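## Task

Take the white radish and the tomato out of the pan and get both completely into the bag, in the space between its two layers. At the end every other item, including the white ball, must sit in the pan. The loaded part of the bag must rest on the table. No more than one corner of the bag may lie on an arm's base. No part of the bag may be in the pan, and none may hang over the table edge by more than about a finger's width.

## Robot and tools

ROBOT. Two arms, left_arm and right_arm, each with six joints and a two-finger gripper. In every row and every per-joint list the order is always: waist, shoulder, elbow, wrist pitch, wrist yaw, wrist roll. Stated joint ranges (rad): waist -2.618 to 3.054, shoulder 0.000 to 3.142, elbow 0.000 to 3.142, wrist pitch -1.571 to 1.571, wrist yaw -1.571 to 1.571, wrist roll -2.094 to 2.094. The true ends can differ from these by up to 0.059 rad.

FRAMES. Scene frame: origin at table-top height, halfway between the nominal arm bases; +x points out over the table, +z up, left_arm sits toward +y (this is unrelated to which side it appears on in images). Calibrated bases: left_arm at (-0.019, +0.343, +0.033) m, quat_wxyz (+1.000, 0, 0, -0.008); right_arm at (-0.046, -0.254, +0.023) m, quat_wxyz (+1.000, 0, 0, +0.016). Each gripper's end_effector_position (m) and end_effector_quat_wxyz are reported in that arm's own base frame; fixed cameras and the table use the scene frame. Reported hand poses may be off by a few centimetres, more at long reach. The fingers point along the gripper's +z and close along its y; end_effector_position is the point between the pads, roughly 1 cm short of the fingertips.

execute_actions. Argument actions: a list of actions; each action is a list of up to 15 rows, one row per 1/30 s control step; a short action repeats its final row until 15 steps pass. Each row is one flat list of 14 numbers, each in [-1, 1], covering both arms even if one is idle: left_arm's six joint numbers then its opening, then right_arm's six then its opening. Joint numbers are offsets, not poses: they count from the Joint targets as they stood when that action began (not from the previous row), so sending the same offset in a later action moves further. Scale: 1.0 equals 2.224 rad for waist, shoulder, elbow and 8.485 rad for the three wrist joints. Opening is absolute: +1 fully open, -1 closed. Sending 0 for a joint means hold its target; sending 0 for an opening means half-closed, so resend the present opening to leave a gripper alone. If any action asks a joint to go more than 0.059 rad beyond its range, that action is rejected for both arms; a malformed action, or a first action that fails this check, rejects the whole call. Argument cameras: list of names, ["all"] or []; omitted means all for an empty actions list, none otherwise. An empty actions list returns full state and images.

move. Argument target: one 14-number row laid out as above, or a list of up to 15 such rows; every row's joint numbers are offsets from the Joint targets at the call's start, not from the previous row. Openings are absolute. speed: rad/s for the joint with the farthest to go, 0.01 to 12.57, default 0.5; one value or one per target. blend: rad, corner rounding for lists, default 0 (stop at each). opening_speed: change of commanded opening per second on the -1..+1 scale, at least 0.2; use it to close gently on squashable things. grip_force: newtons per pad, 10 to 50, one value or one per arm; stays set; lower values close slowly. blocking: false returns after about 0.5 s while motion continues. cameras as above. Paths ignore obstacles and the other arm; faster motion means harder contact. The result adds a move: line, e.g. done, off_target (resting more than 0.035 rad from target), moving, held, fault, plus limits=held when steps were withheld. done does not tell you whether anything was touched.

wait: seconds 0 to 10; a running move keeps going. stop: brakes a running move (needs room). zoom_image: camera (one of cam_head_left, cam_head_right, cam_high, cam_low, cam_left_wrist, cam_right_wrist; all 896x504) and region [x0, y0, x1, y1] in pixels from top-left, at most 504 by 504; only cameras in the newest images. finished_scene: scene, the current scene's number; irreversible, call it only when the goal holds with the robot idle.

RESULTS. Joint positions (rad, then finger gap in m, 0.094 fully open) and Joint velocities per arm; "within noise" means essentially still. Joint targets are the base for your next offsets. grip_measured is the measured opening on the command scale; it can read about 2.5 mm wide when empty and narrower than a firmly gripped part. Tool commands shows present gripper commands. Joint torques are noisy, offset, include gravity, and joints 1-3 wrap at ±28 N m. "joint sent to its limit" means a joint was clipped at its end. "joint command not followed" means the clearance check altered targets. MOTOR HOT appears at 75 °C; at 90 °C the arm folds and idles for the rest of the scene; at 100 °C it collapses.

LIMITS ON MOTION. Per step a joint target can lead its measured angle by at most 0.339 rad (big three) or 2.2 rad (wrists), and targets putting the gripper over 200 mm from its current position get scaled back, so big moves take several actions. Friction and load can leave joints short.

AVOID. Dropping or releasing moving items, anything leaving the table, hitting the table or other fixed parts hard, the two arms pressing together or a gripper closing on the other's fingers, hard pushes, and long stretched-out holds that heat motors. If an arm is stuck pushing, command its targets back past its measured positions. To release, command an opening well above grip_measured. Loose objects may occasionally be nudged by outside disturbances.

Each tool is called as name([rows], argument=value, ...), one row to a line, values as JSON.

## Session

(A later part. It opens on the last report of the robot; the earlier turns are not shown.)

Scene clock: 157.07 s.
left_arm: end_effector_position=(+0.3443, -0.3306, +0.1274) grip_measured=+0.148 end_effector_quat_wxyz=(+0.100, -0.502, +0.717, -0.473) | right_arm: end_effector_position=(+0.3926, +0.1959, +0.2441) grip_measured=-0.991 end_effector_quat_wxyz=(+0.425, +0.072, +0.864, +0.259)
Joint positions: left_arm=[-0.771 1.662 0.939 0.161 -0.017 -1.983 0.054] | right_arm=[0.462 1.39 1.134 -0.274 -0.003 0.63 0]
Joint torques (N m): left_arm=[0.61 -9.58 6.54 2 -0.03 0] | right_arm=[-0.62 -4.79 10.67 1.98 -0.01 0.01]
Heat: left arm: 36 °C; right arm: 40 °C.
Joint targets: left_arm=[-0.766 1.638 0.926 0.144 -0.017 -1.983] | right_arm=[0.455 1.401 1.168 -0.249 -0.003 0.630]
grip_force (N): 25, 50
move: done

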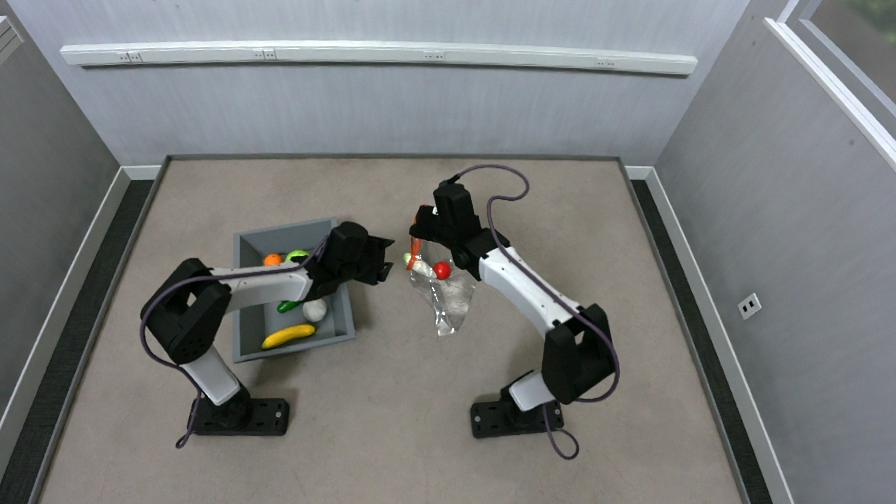

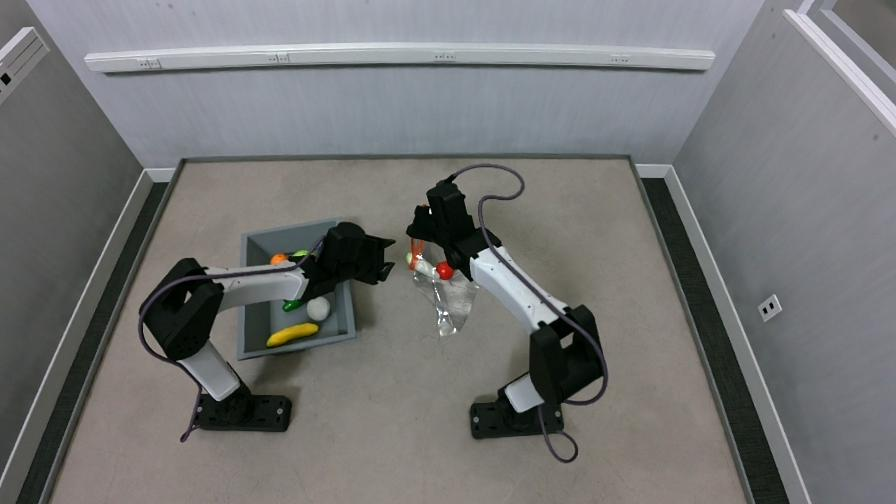

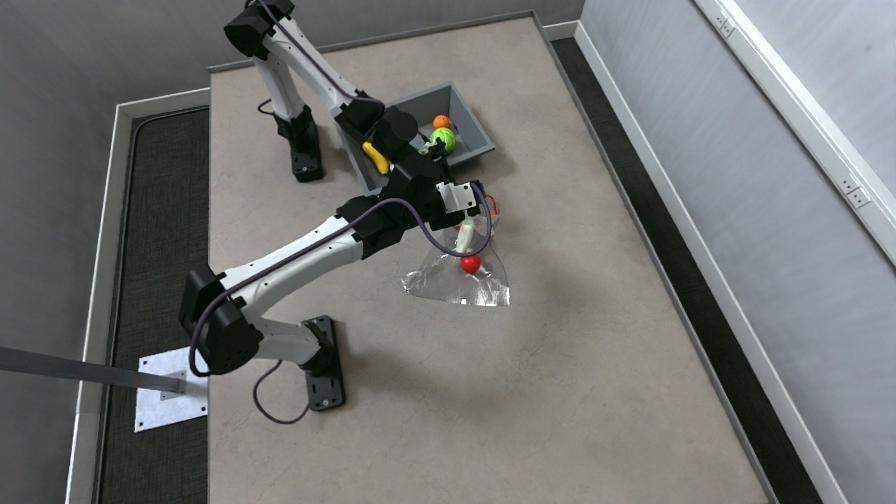

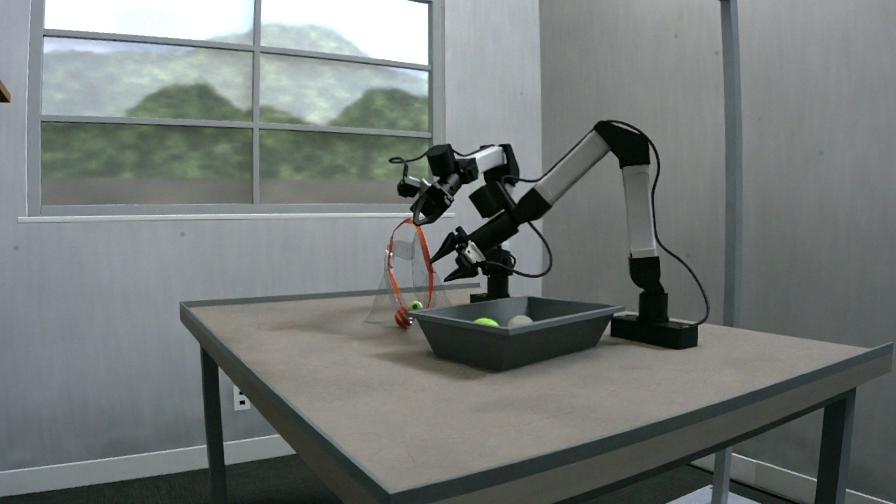

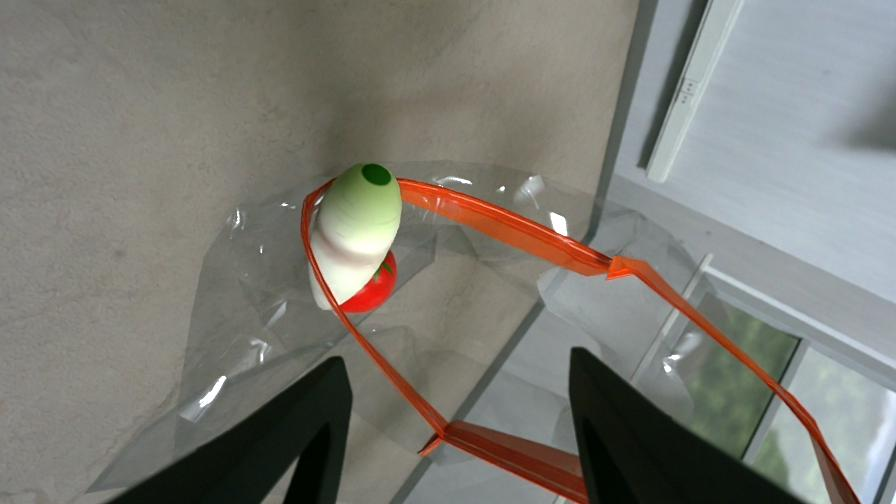

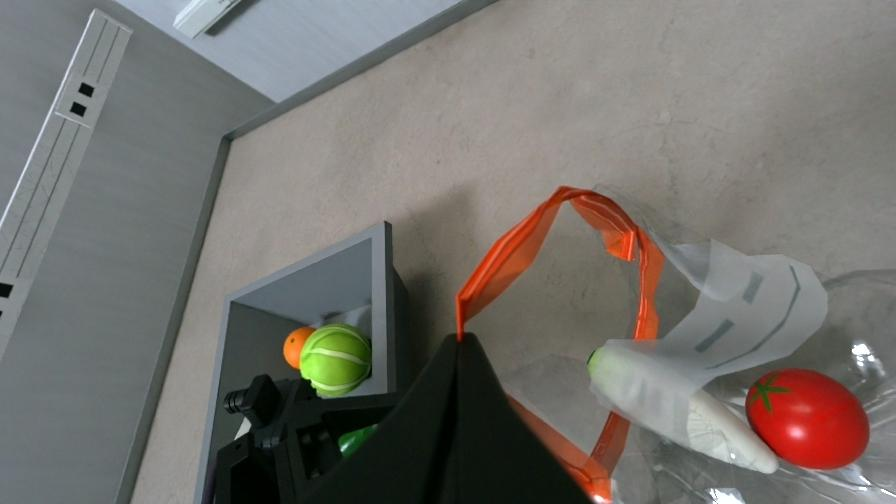

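move(target=[0.05,0,0,0,0,0,0.15, 0,0.0373,0.1637,-0.0332, 0, 0, -1], speed=0.12, cameras=["all"])

Scene clock: 160.97 s.
left_arm: end_effector_position=(+0.3785, -0.2909, +0.1273) grip_measured=+0.148 end_effector_quat_wxyz=(+0.126, -0.540, +0.689, -0.467) | right_arm: end_effector_position=(+0.4054, +0.2023, +0.3211) grip_measured=-0.991 end_effector_quat_wxyz=(+0.430, +0.072, +0.861, +0.263)
Joint positions: left_arm=[-0.661 1.662 0.939 0.161 -0.017 -1.983 0.054] | right_arm=[0.462 1.472 1.499 -0.542 -0.003 0.63 0]
Joint torques (N m): left_arm=[0.72 -9.51 6.52 2 -0.04 0] | right_arm=[-0.59 -5.19 10.36 1.81 -0.01 0.01]
Heat: left arm: 36 °C; right arm: 39 °C.
Joint targets: left_arm=[-0.655 1.638 0.926 0.144 -0.017 -1.983] | right_arm=[0.455 1.484 1.533 -0.531 -0.003 0.630]
grip_force (N): 25, 50
move: done

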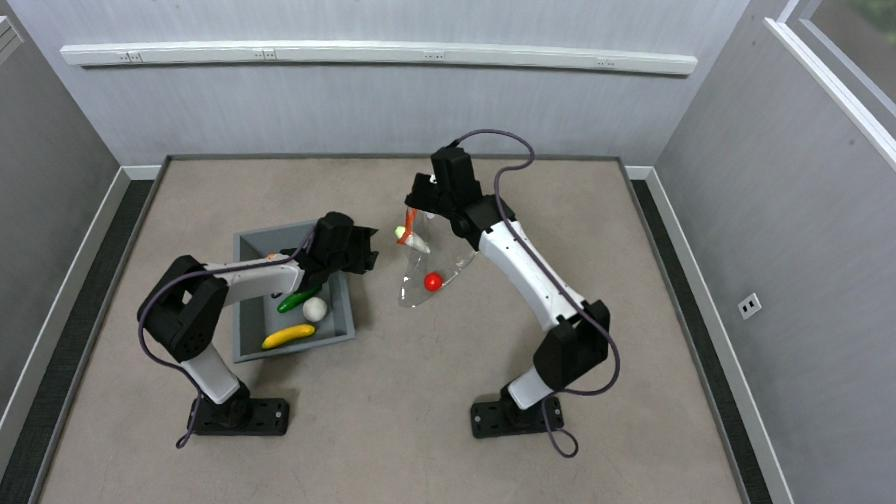

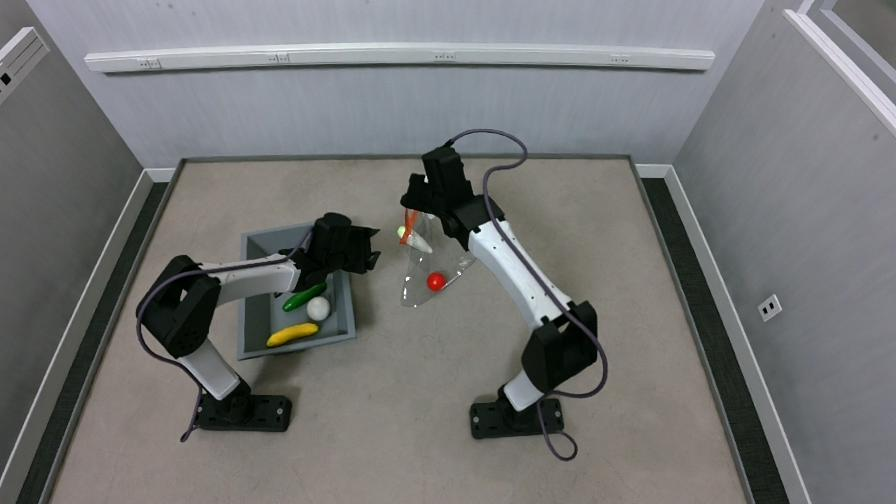

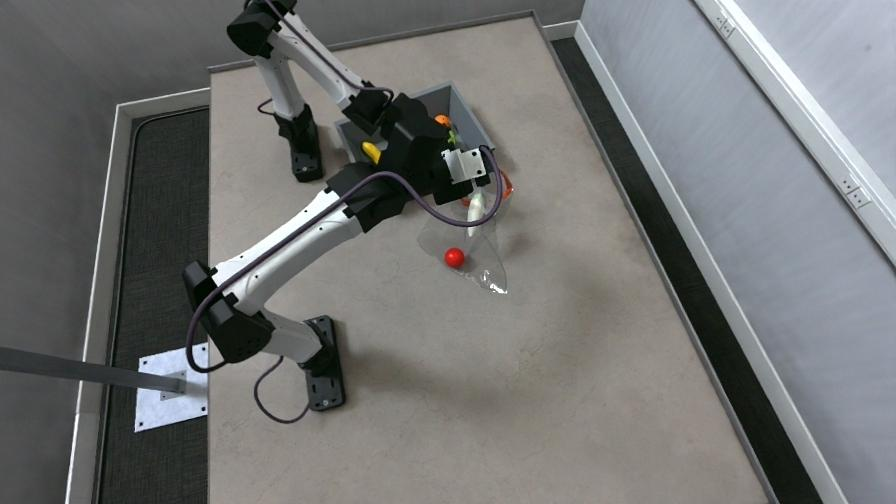

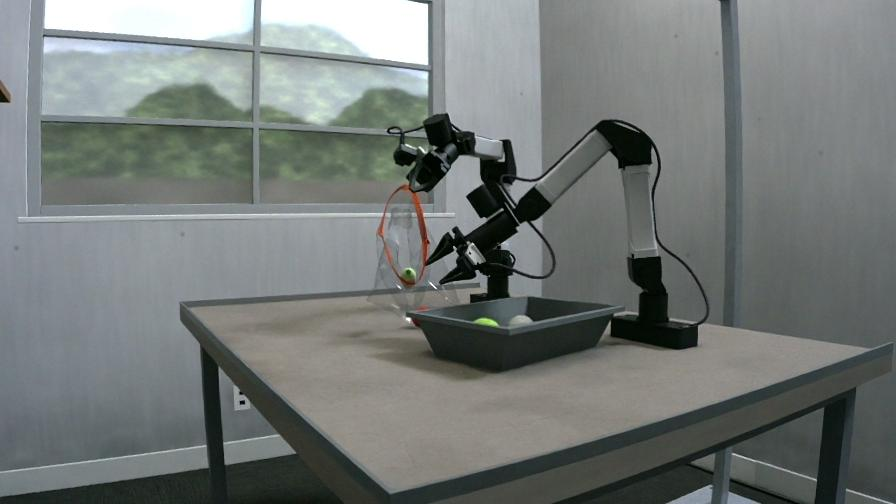

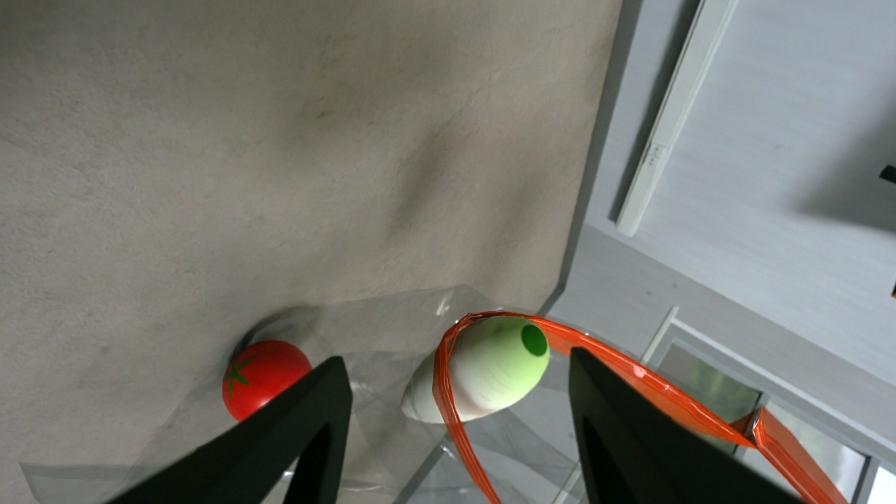

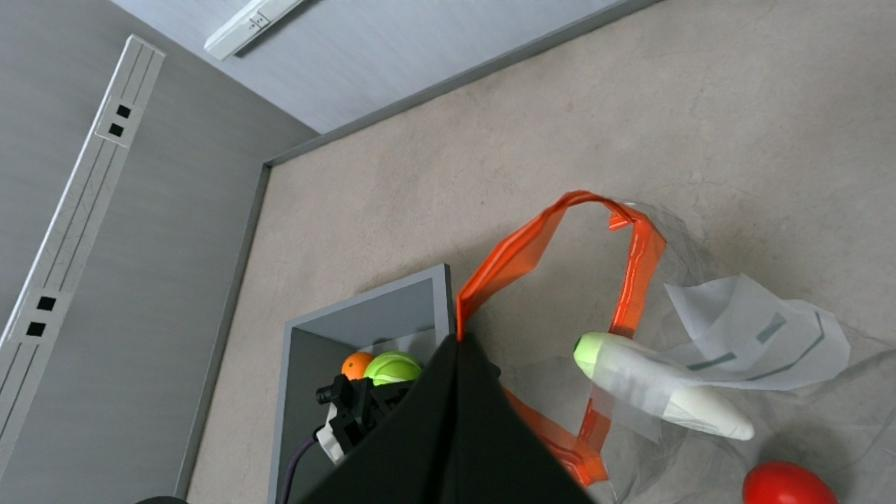

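move(target=[0,0,0,0,0,0,0.15, 0,0.071,0.196,-0.0329, 0, 0, -1], speed=0.12, cameras=["all"])

Scene clock: 165.47 s.
left_arm: end_effector_position=(+0.3785, -0.2909, +0.1273) grip_measured=+0.148 end_effector_quat_wxyz=(+0.126, -0.540, +0.689, -0.467) | right_arm: end_effector_position=(+0.4175, +0.2083, +0.3864) grip_measured=-0.991 end_effector_quat_wxyz=(+0.430, +0.072, +0.861, +0.263)
Joint positions: left_arm=[-0.661 1.662 0.939 0.161 -0.017 -1.983 0.054] | right_arm=[0.462 1.629 1.937 -0.823 -0.003 0.63 0]
Joint torques (N m): left_arm=[0.69 -9.57 6.52 1.99 -0.03 0.01] | right_arm=[-0.61 -5.9 9.55 1.92 -0.01 0.01]
Heat: left arm: 36 °C; right arm: 39 °C.
Joint targets: left_arm=[-0.655 1.638 0.926 0.144 -0.017 -1.983] | right_arm=[0.455 1.641 1.968 -0.810 -0.003 0.630]
grip_force (N): 25, 50
move: done

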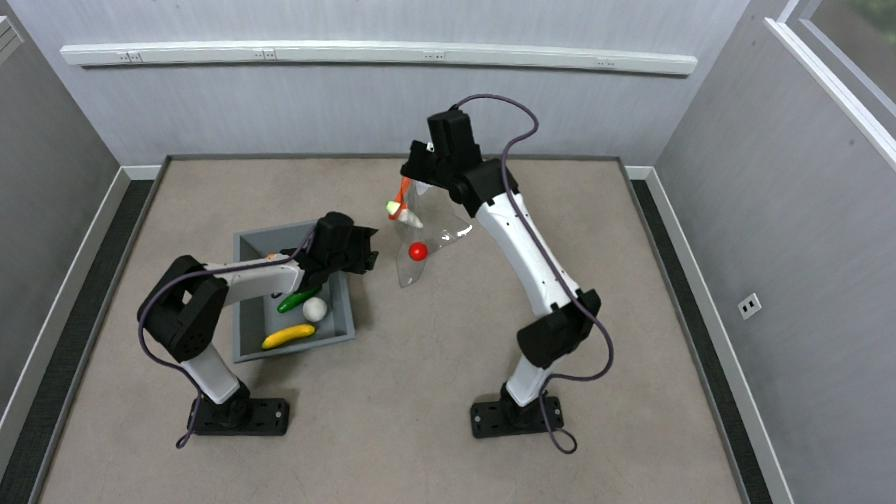

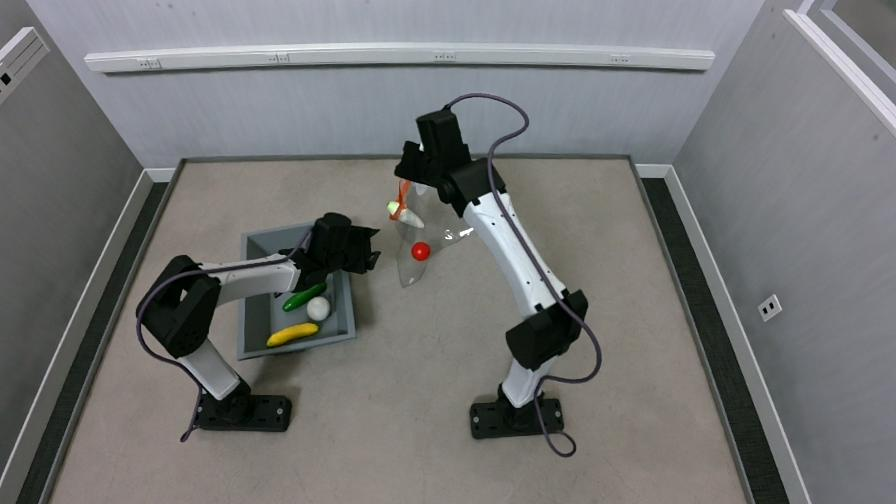

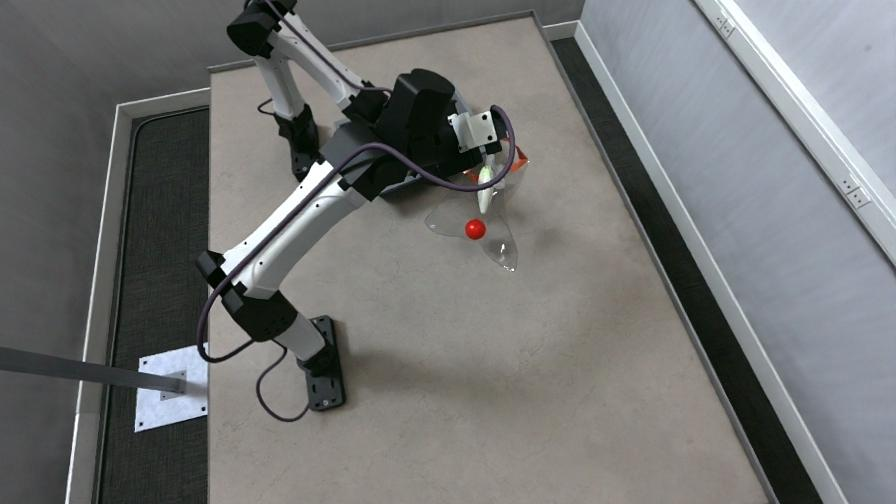

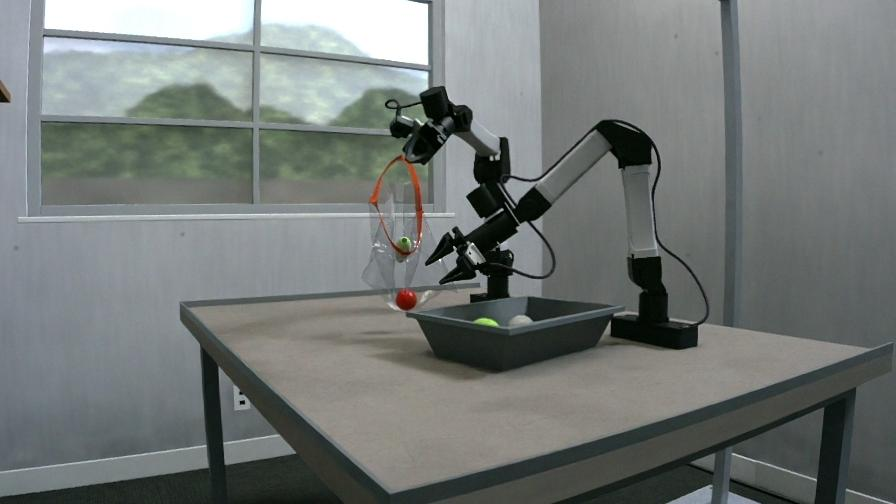

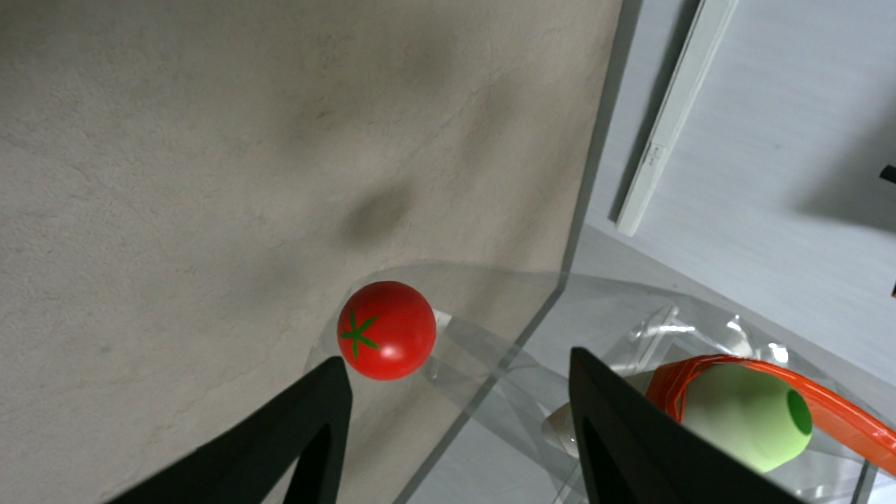

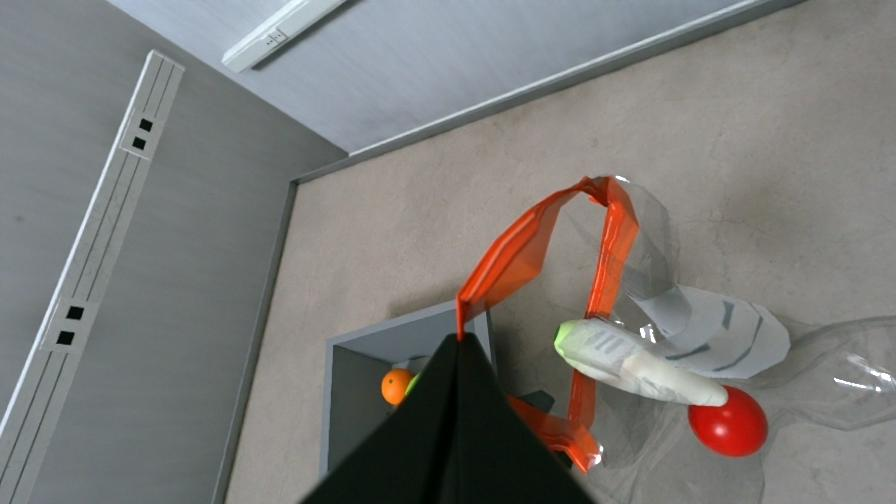

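move(target=[0.2419,0.2091,0.3395,-0.0198,0.1599,0,-1, 0,0,0,0, 0, 0, -1], speed=0.5, cameras=["all"])

Scene clock: 170.43 s.
left_arm: end_effector_position=(+0.4793, -0.2261, +0.2500) grip_measured=-0.977 end_effector_quat_wxyz=(-0.237, -0.335, +0.662, -0.627) | right_arm: end_effector_position=(+0.4174, +0.2083, +0.3863) grip_measured=-0.991 end_effector_quat_wxyz=(+0.430, +0.072, +0.861, +0.263)
Joint positions: left_arm=[-0.117 2.079 1.657 -0.008 1.325 -1.983 0.001] | right_arm=[0.462 1.629 1.937 -0.823 -0.003 0.63 0]
Joint torques (N m): left_arm=[0.17 -9.66 10.48 1.65 0.39 0.01] | right_arm=[-0.62 -5.91 9.57 1.87 -0.01 0.01]
Heat: left arm: 36 °C; right arm: 38 °C.
Joint targets: left_arm=[-0.117 2.103 1.681 -0.024 1.340 -1.983] | right_arm=[0.455 1.641 1.968 -0.810 -0.003 0.630]
grip_force (N): 25, 50
move: done

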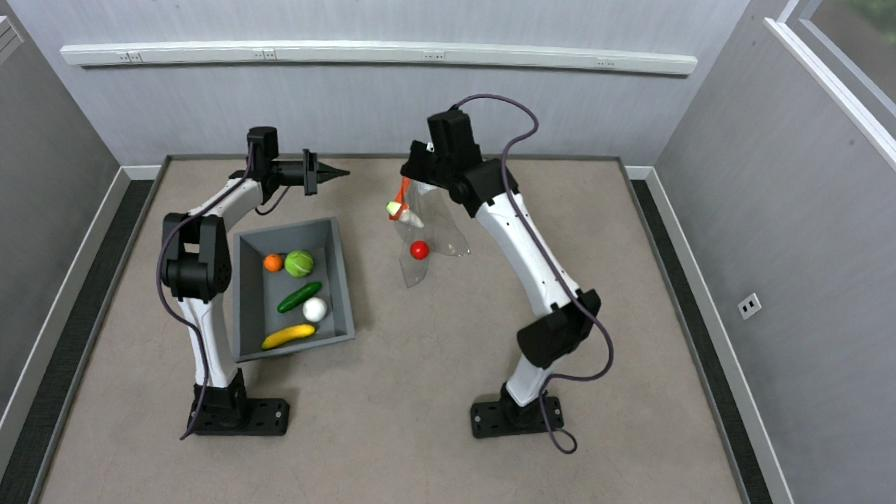

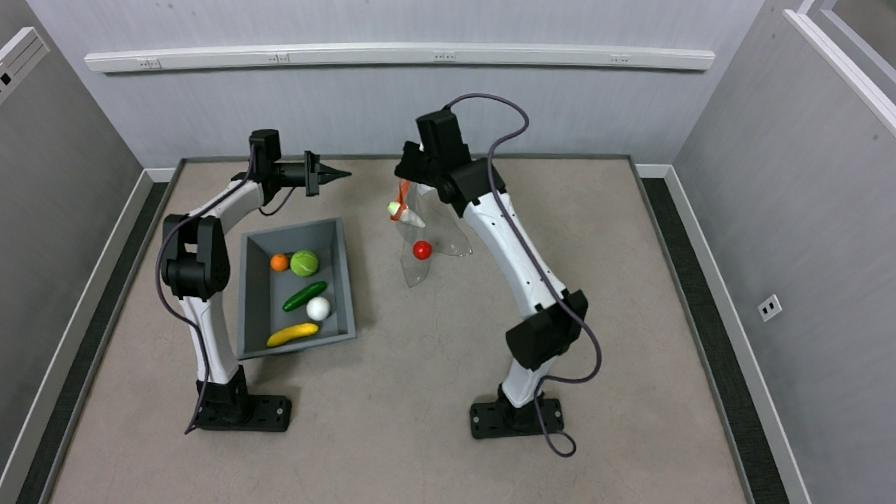

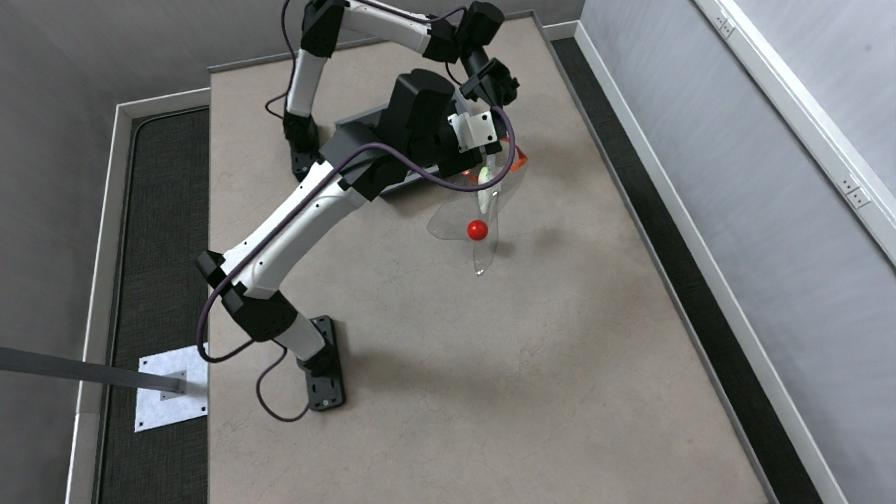

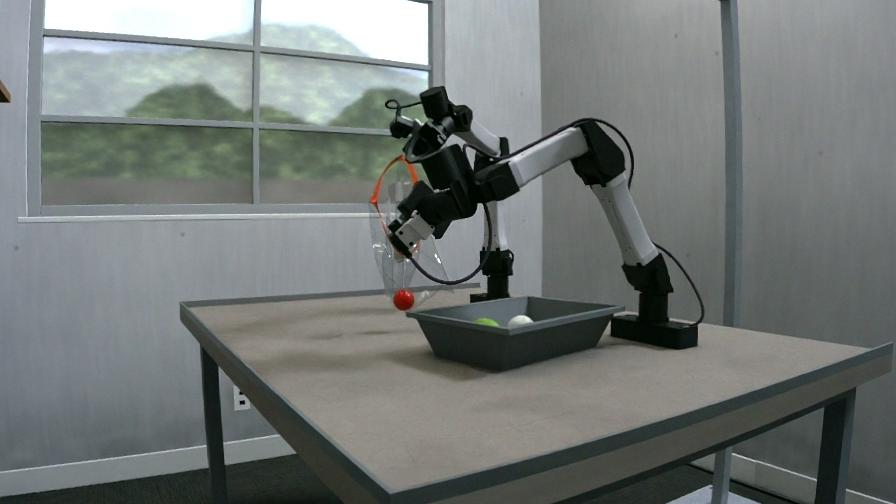

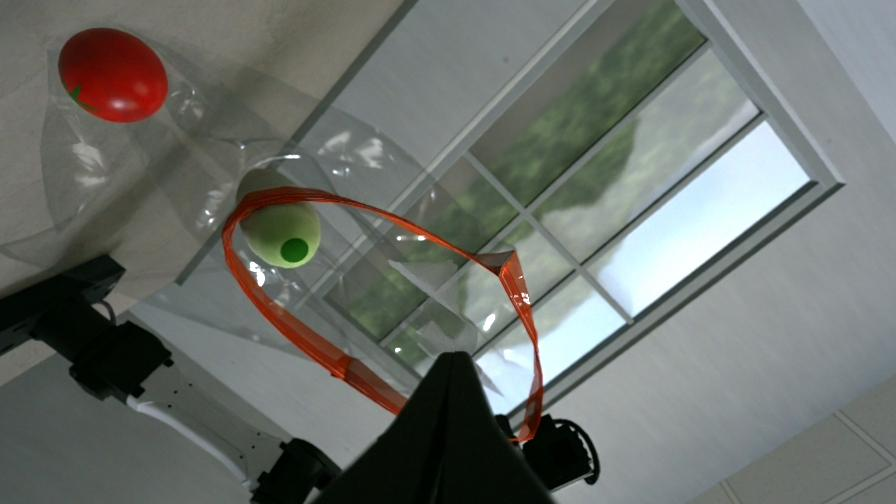

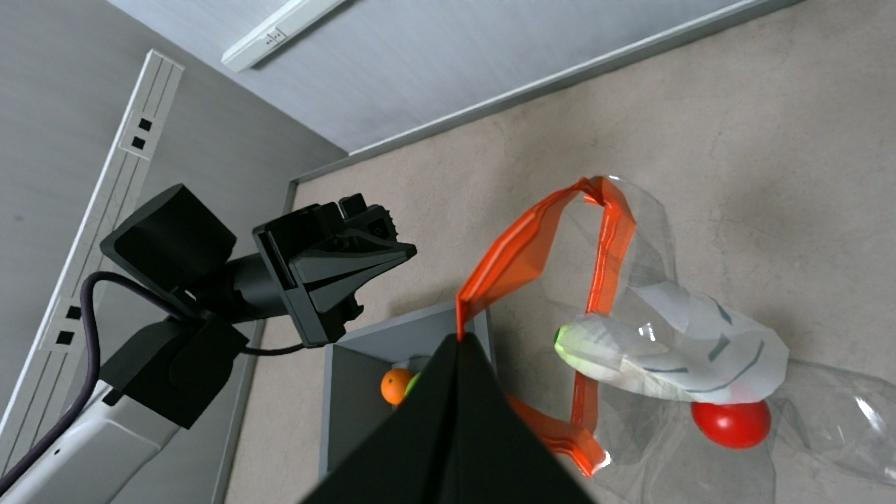

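move(target=[-0.0692,-0.0508,-0.1084,0.0185,-0.0189,0,-1, 0,0,0,0, 0, 0, -1], speed=0.2, cameras=["cam_low","cam_left_wrist","cam_right_wrist"])

Scene clock: 173.53 s.
left_arm: end_effector_position=(+0.4377, -0.2880, +0.2091) grip_measured=-0.977 end_effector_quat_wxyz=(-0.241, -0.332, +0.684, -0.603) | right_arm: end_effector_position=(+0.4174, +0.2083, +0.3863) grip_measured=-0.991 end_effector_quat_wxyz=(+0.430, +0.072, +0.861, +0.263)
Joint positions: left_arm=[-0.268 2.025 1.453 0.126 1.198 -1.983 0.001] | right_arm=[0.462 1.629 1.937 -0.823 -0.003 0.63 0]
Joint torques (N m): left_arm=[0.02 -13.74 6.74 2.02 0.1 0.01] | right_arm=[-0.59 -5.91 9.57 1.87 -0.01 0.01]
Heat: left arm: 37 °C; right arm: 38 °C.
Joint targets: left_arm=[-0.271 1.990 1.440 0.133 1.180 -1.983] | right_arm=[0.455 1.641 1.968 -0.810 -0.003 0.630]
grip_force (N): 25, 50
move: done
Images, in order (width x height): cam_low 896x504, cam_left_wrist 896x504, cam_right_wrist 896x504.

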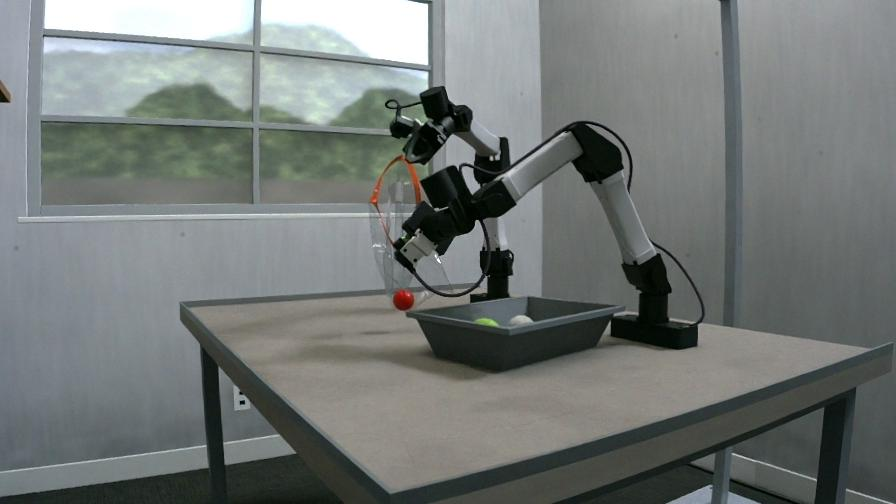

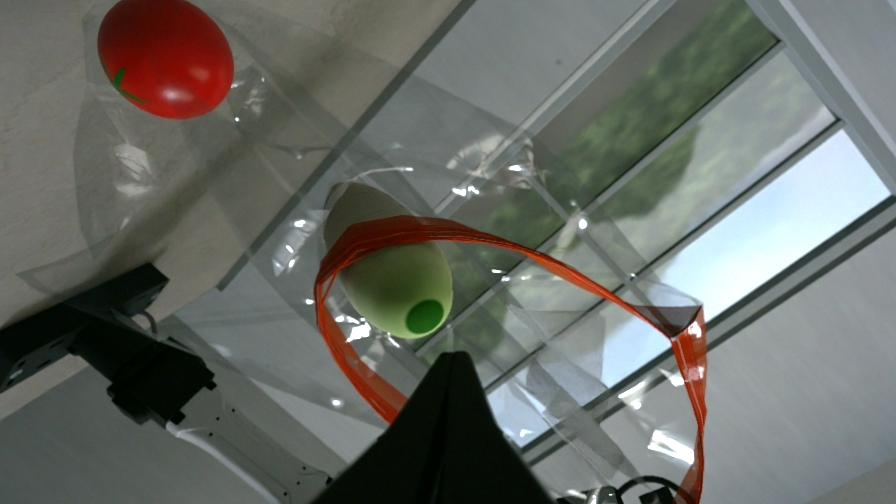

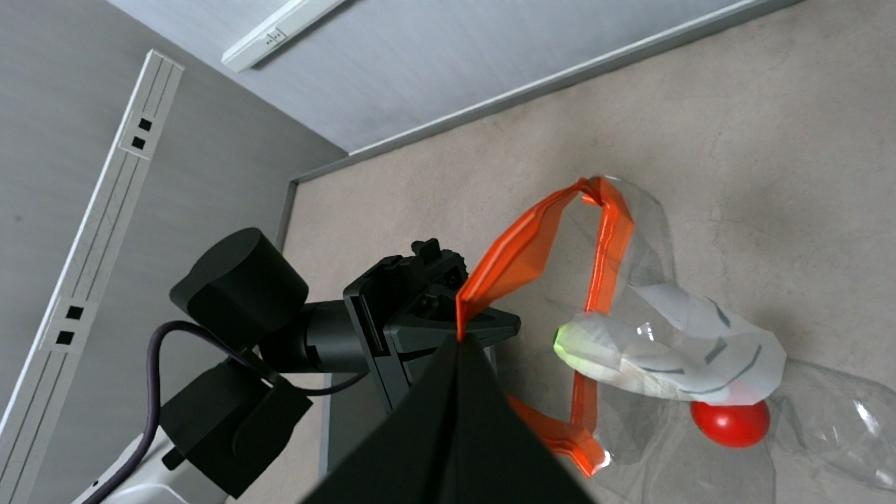

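move(target=[-0.0571,-0.0045,0,-0.0019,-0.0141,0,-1, 0,0,0,0, 0, 0, -1], speed=0.1, cameras=["cam_low","cam_left_wrist","cam_right_wrist"])

Scene clock: 176.17 s.
left_arm: end_effector_position=(+0.4163, -0.3393, +0.2048) grip_measured=-0.977 end_effector_quat_wxyz=(-0.230, -0.324, +0.704, -0.589) | right_arm: end_effector_position=(+0.4174, +0.2082, +0.3862) grip_measured=-0.991 end_effector_quat_wxyz=(+0.430, +0.072, +0.861, +0.262)
Joint positions: left_arm=[-0.394 2.018 1.453 0.127 1.078 -1.983 0.001] | right_arm=[0.462 1.629 1.937 -0.823 -0.003 0.63 0]
Joint torques (N m): left_arm=[-0.05 -13.9 6.79 1.87 0.09 0] | right_arm=[-0.61 -5.9 9.55 1.87 -0.01 0.02]
Heat: left arm: 38 °C; right arm: 38 °C.
Joint targets: left_arm=[-0.398 1.980 1.440 0.117 1.060 -1.983] | right_arm=[0.455 1.641 1.968 -0.810 -0.003 0.630]
grip_force (N): 25, 50
move: off_target (left_arm); left_arm: the shoulder is farthest, 0.038 rad from its target
Images, in order (width x height): cam_low 896x504, cam_left_wrist 896x504, cam_right_wrist 896x504.

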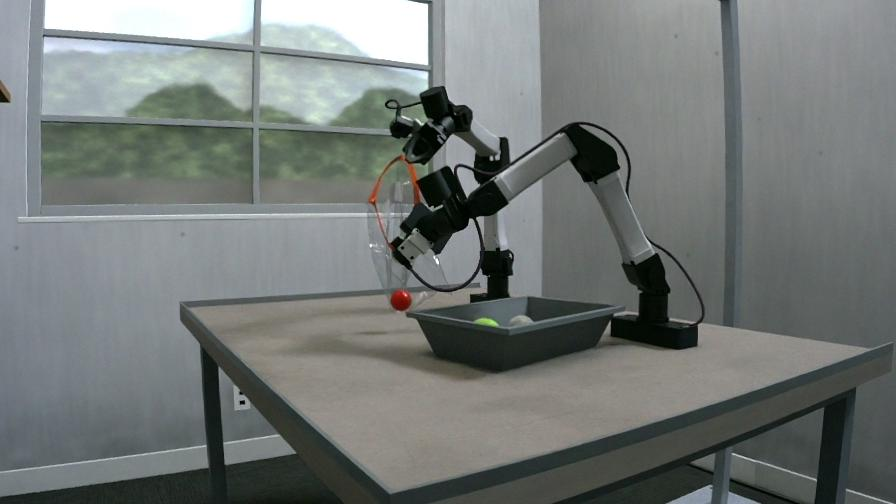

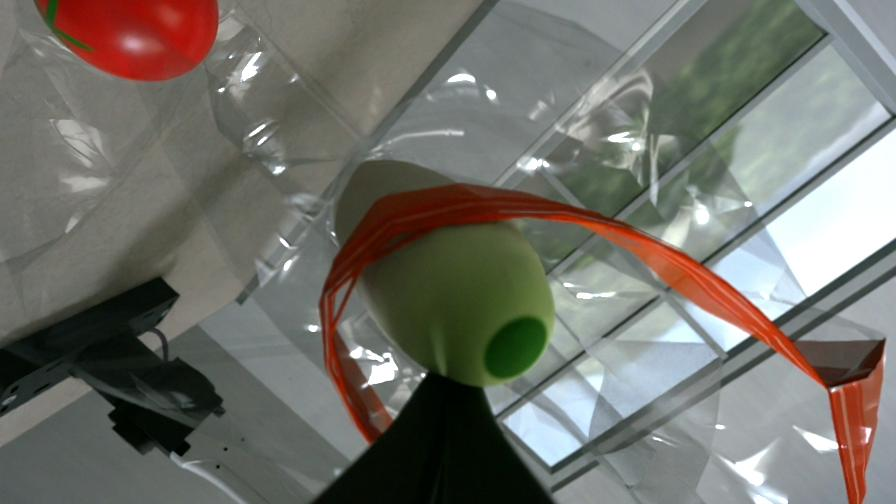

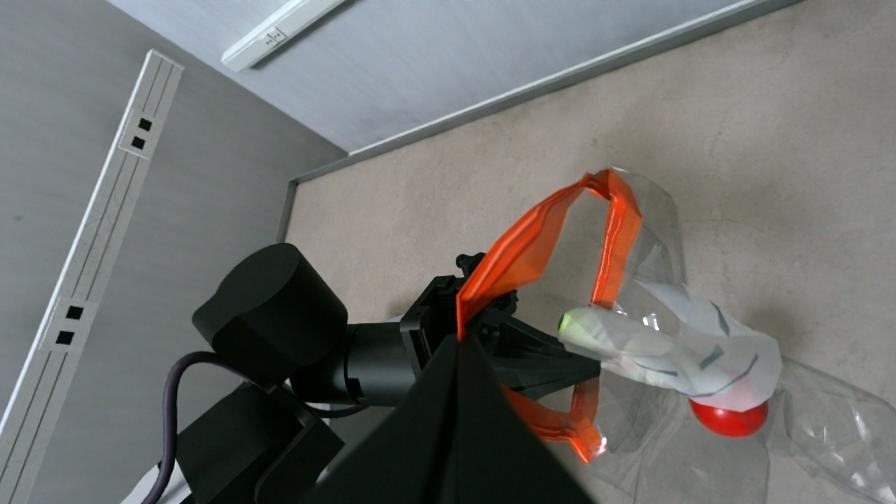

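move([
  [0.0459,0.0382,0.0585,-0.0067,0.0124,0,-1, 0,0,0,0, 0, 0, -1],
  [0.0225,0.036,0.063,-0.0081,0.0065,0,-1, 0,0,0,0, 0, 0, -1],
], speed=0.12, cameras=["cam_left_wrist","cam_right_wrist"])

Scene clock: 179.93 s.
left_arm: end_effector_position=(+0.4351, -0.3245, +0.2266) grip_measured=-0.977 end_effector_quat_wxyz=(-0.233, -0.318, +0.697, -0.599) | right_arm: end_effector_position=(+0.4174, +0.2082, +0.3862) grip_measured=-0.991 end_effector_quat_wxyz=(+0.430, +0.072, +0.861, +0.262)
Joint positions: left_arm=[-0.346 2.042 1.556 0.064 1.133 -1.983 0.001] | right_arm=[0.462 1.629 1.937 -0.823 -0.003 0.63 0]
Joint torques (N m): left_arm=[0.12 -9.92 10.54 1.78 0.08 0.01] | right_arm=[-0.59 -5.9 9.58 1.87 -0.01 0.01]
Heat: left arm: 38 °C; right arm: 38 °C.
Joint targets: left_arm=[-0.347 2.060 1.580 0.048 1.115 -1.983] | right_arm=[0.455 1.641 1.968 -0.810 -0.003 0.630]
grip_force (N): 25, 50
move: done
Images, in order (width x height): cam_left_wrist 896x504, cam_right_wrist 896x504.

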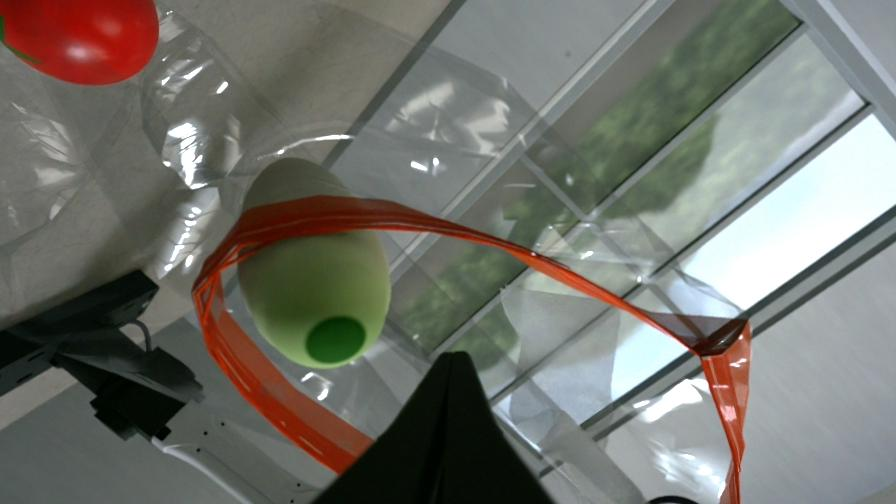

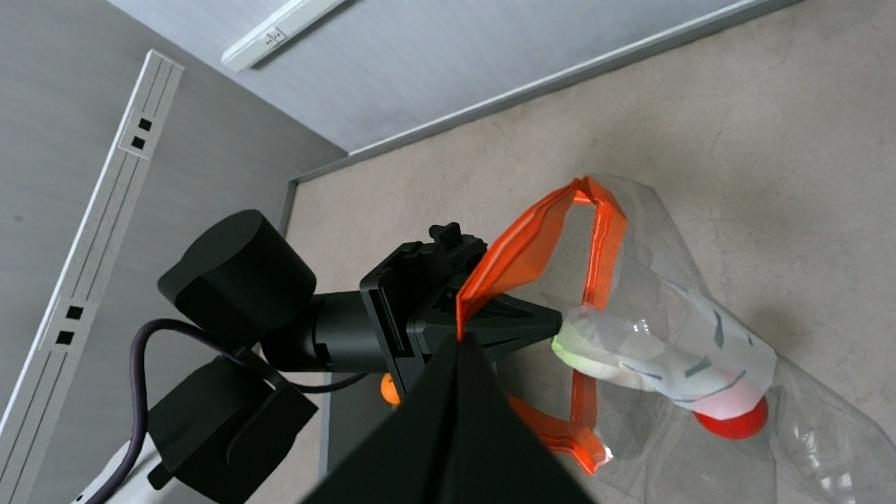

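move(target=[-0.0166,-0.054,-0.0899,0.0138,-0.0035,0,-1, 0,0,0,0, 0, 0, -1], speed=0.12, cameras=["cam_left_wrist","cam_right_wrist"])

Scene clock: 182.63 s.
left_arm: end_effector_position=(+0.4078, -0.3290, +0.2095) grip_measured=-0.977 end_effector_quat_wxyz=(-0.231, -0.316, +0.702, -0.595) | right_arm: end_effector_position=(+0.4174, +0.2082, +0.3862) grip_measured=-0.991 end_effector_quat_wxyz=(+0.430, +0.072, +0.861, +0.262)
Joint positions: left_arm=[-0.378 1.974 1.393 0.159 1.103 -1.983 0.001] | right_arm=[0.462 1.629 1.937 -0.824 -0.003 0.63 0]
Joint torques (N m): left_arm=[-0.29 -13.24 6.69 2.08 0.07 0.01] | right_arm=[-0.61 -5.89 9.57 1.87 -0.01 0]
Heat: left arm: 38 °C; right arm: 37 °C.
Joint targets: left_arm=[-0.384 1.940 1.380 0.165 1.086 -1.983] | right_arm=[0.455 1.641 1.968 -0.811 -0.003 0.630]
grip_force (N): 25, 50
move: done
Images, in order (width x height): cam_left_wrist 896x504, cam_right_wrist 896x504.

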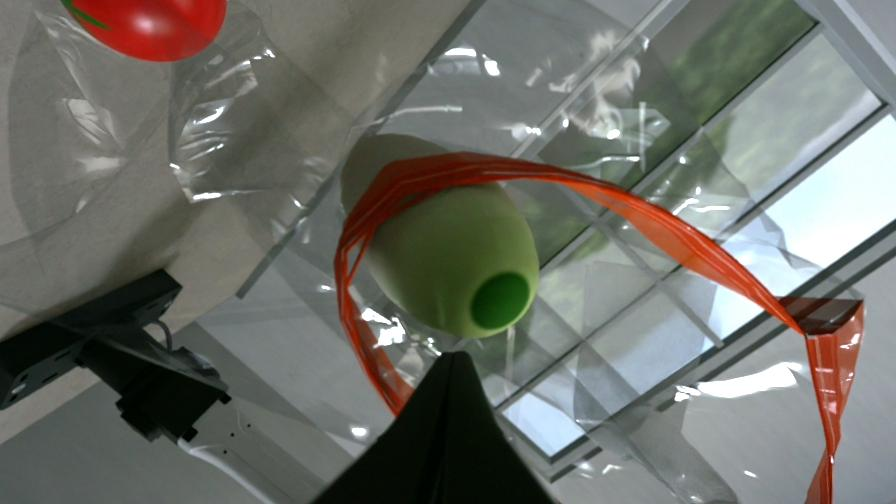

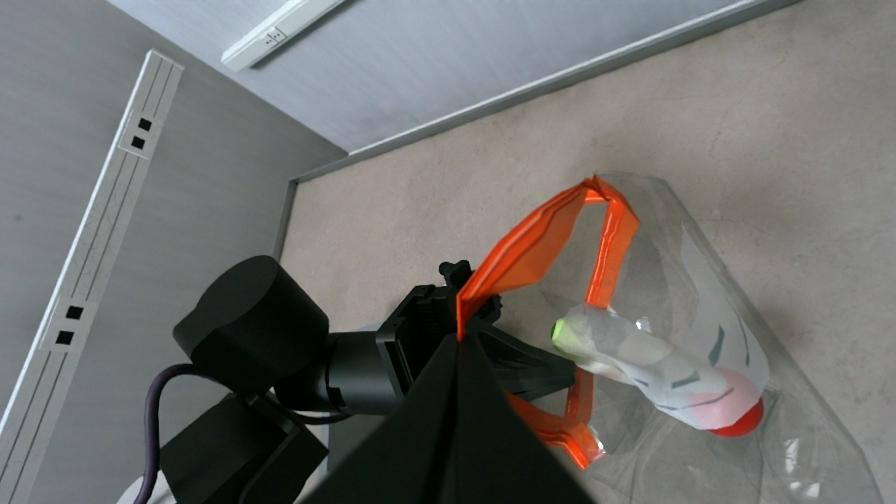

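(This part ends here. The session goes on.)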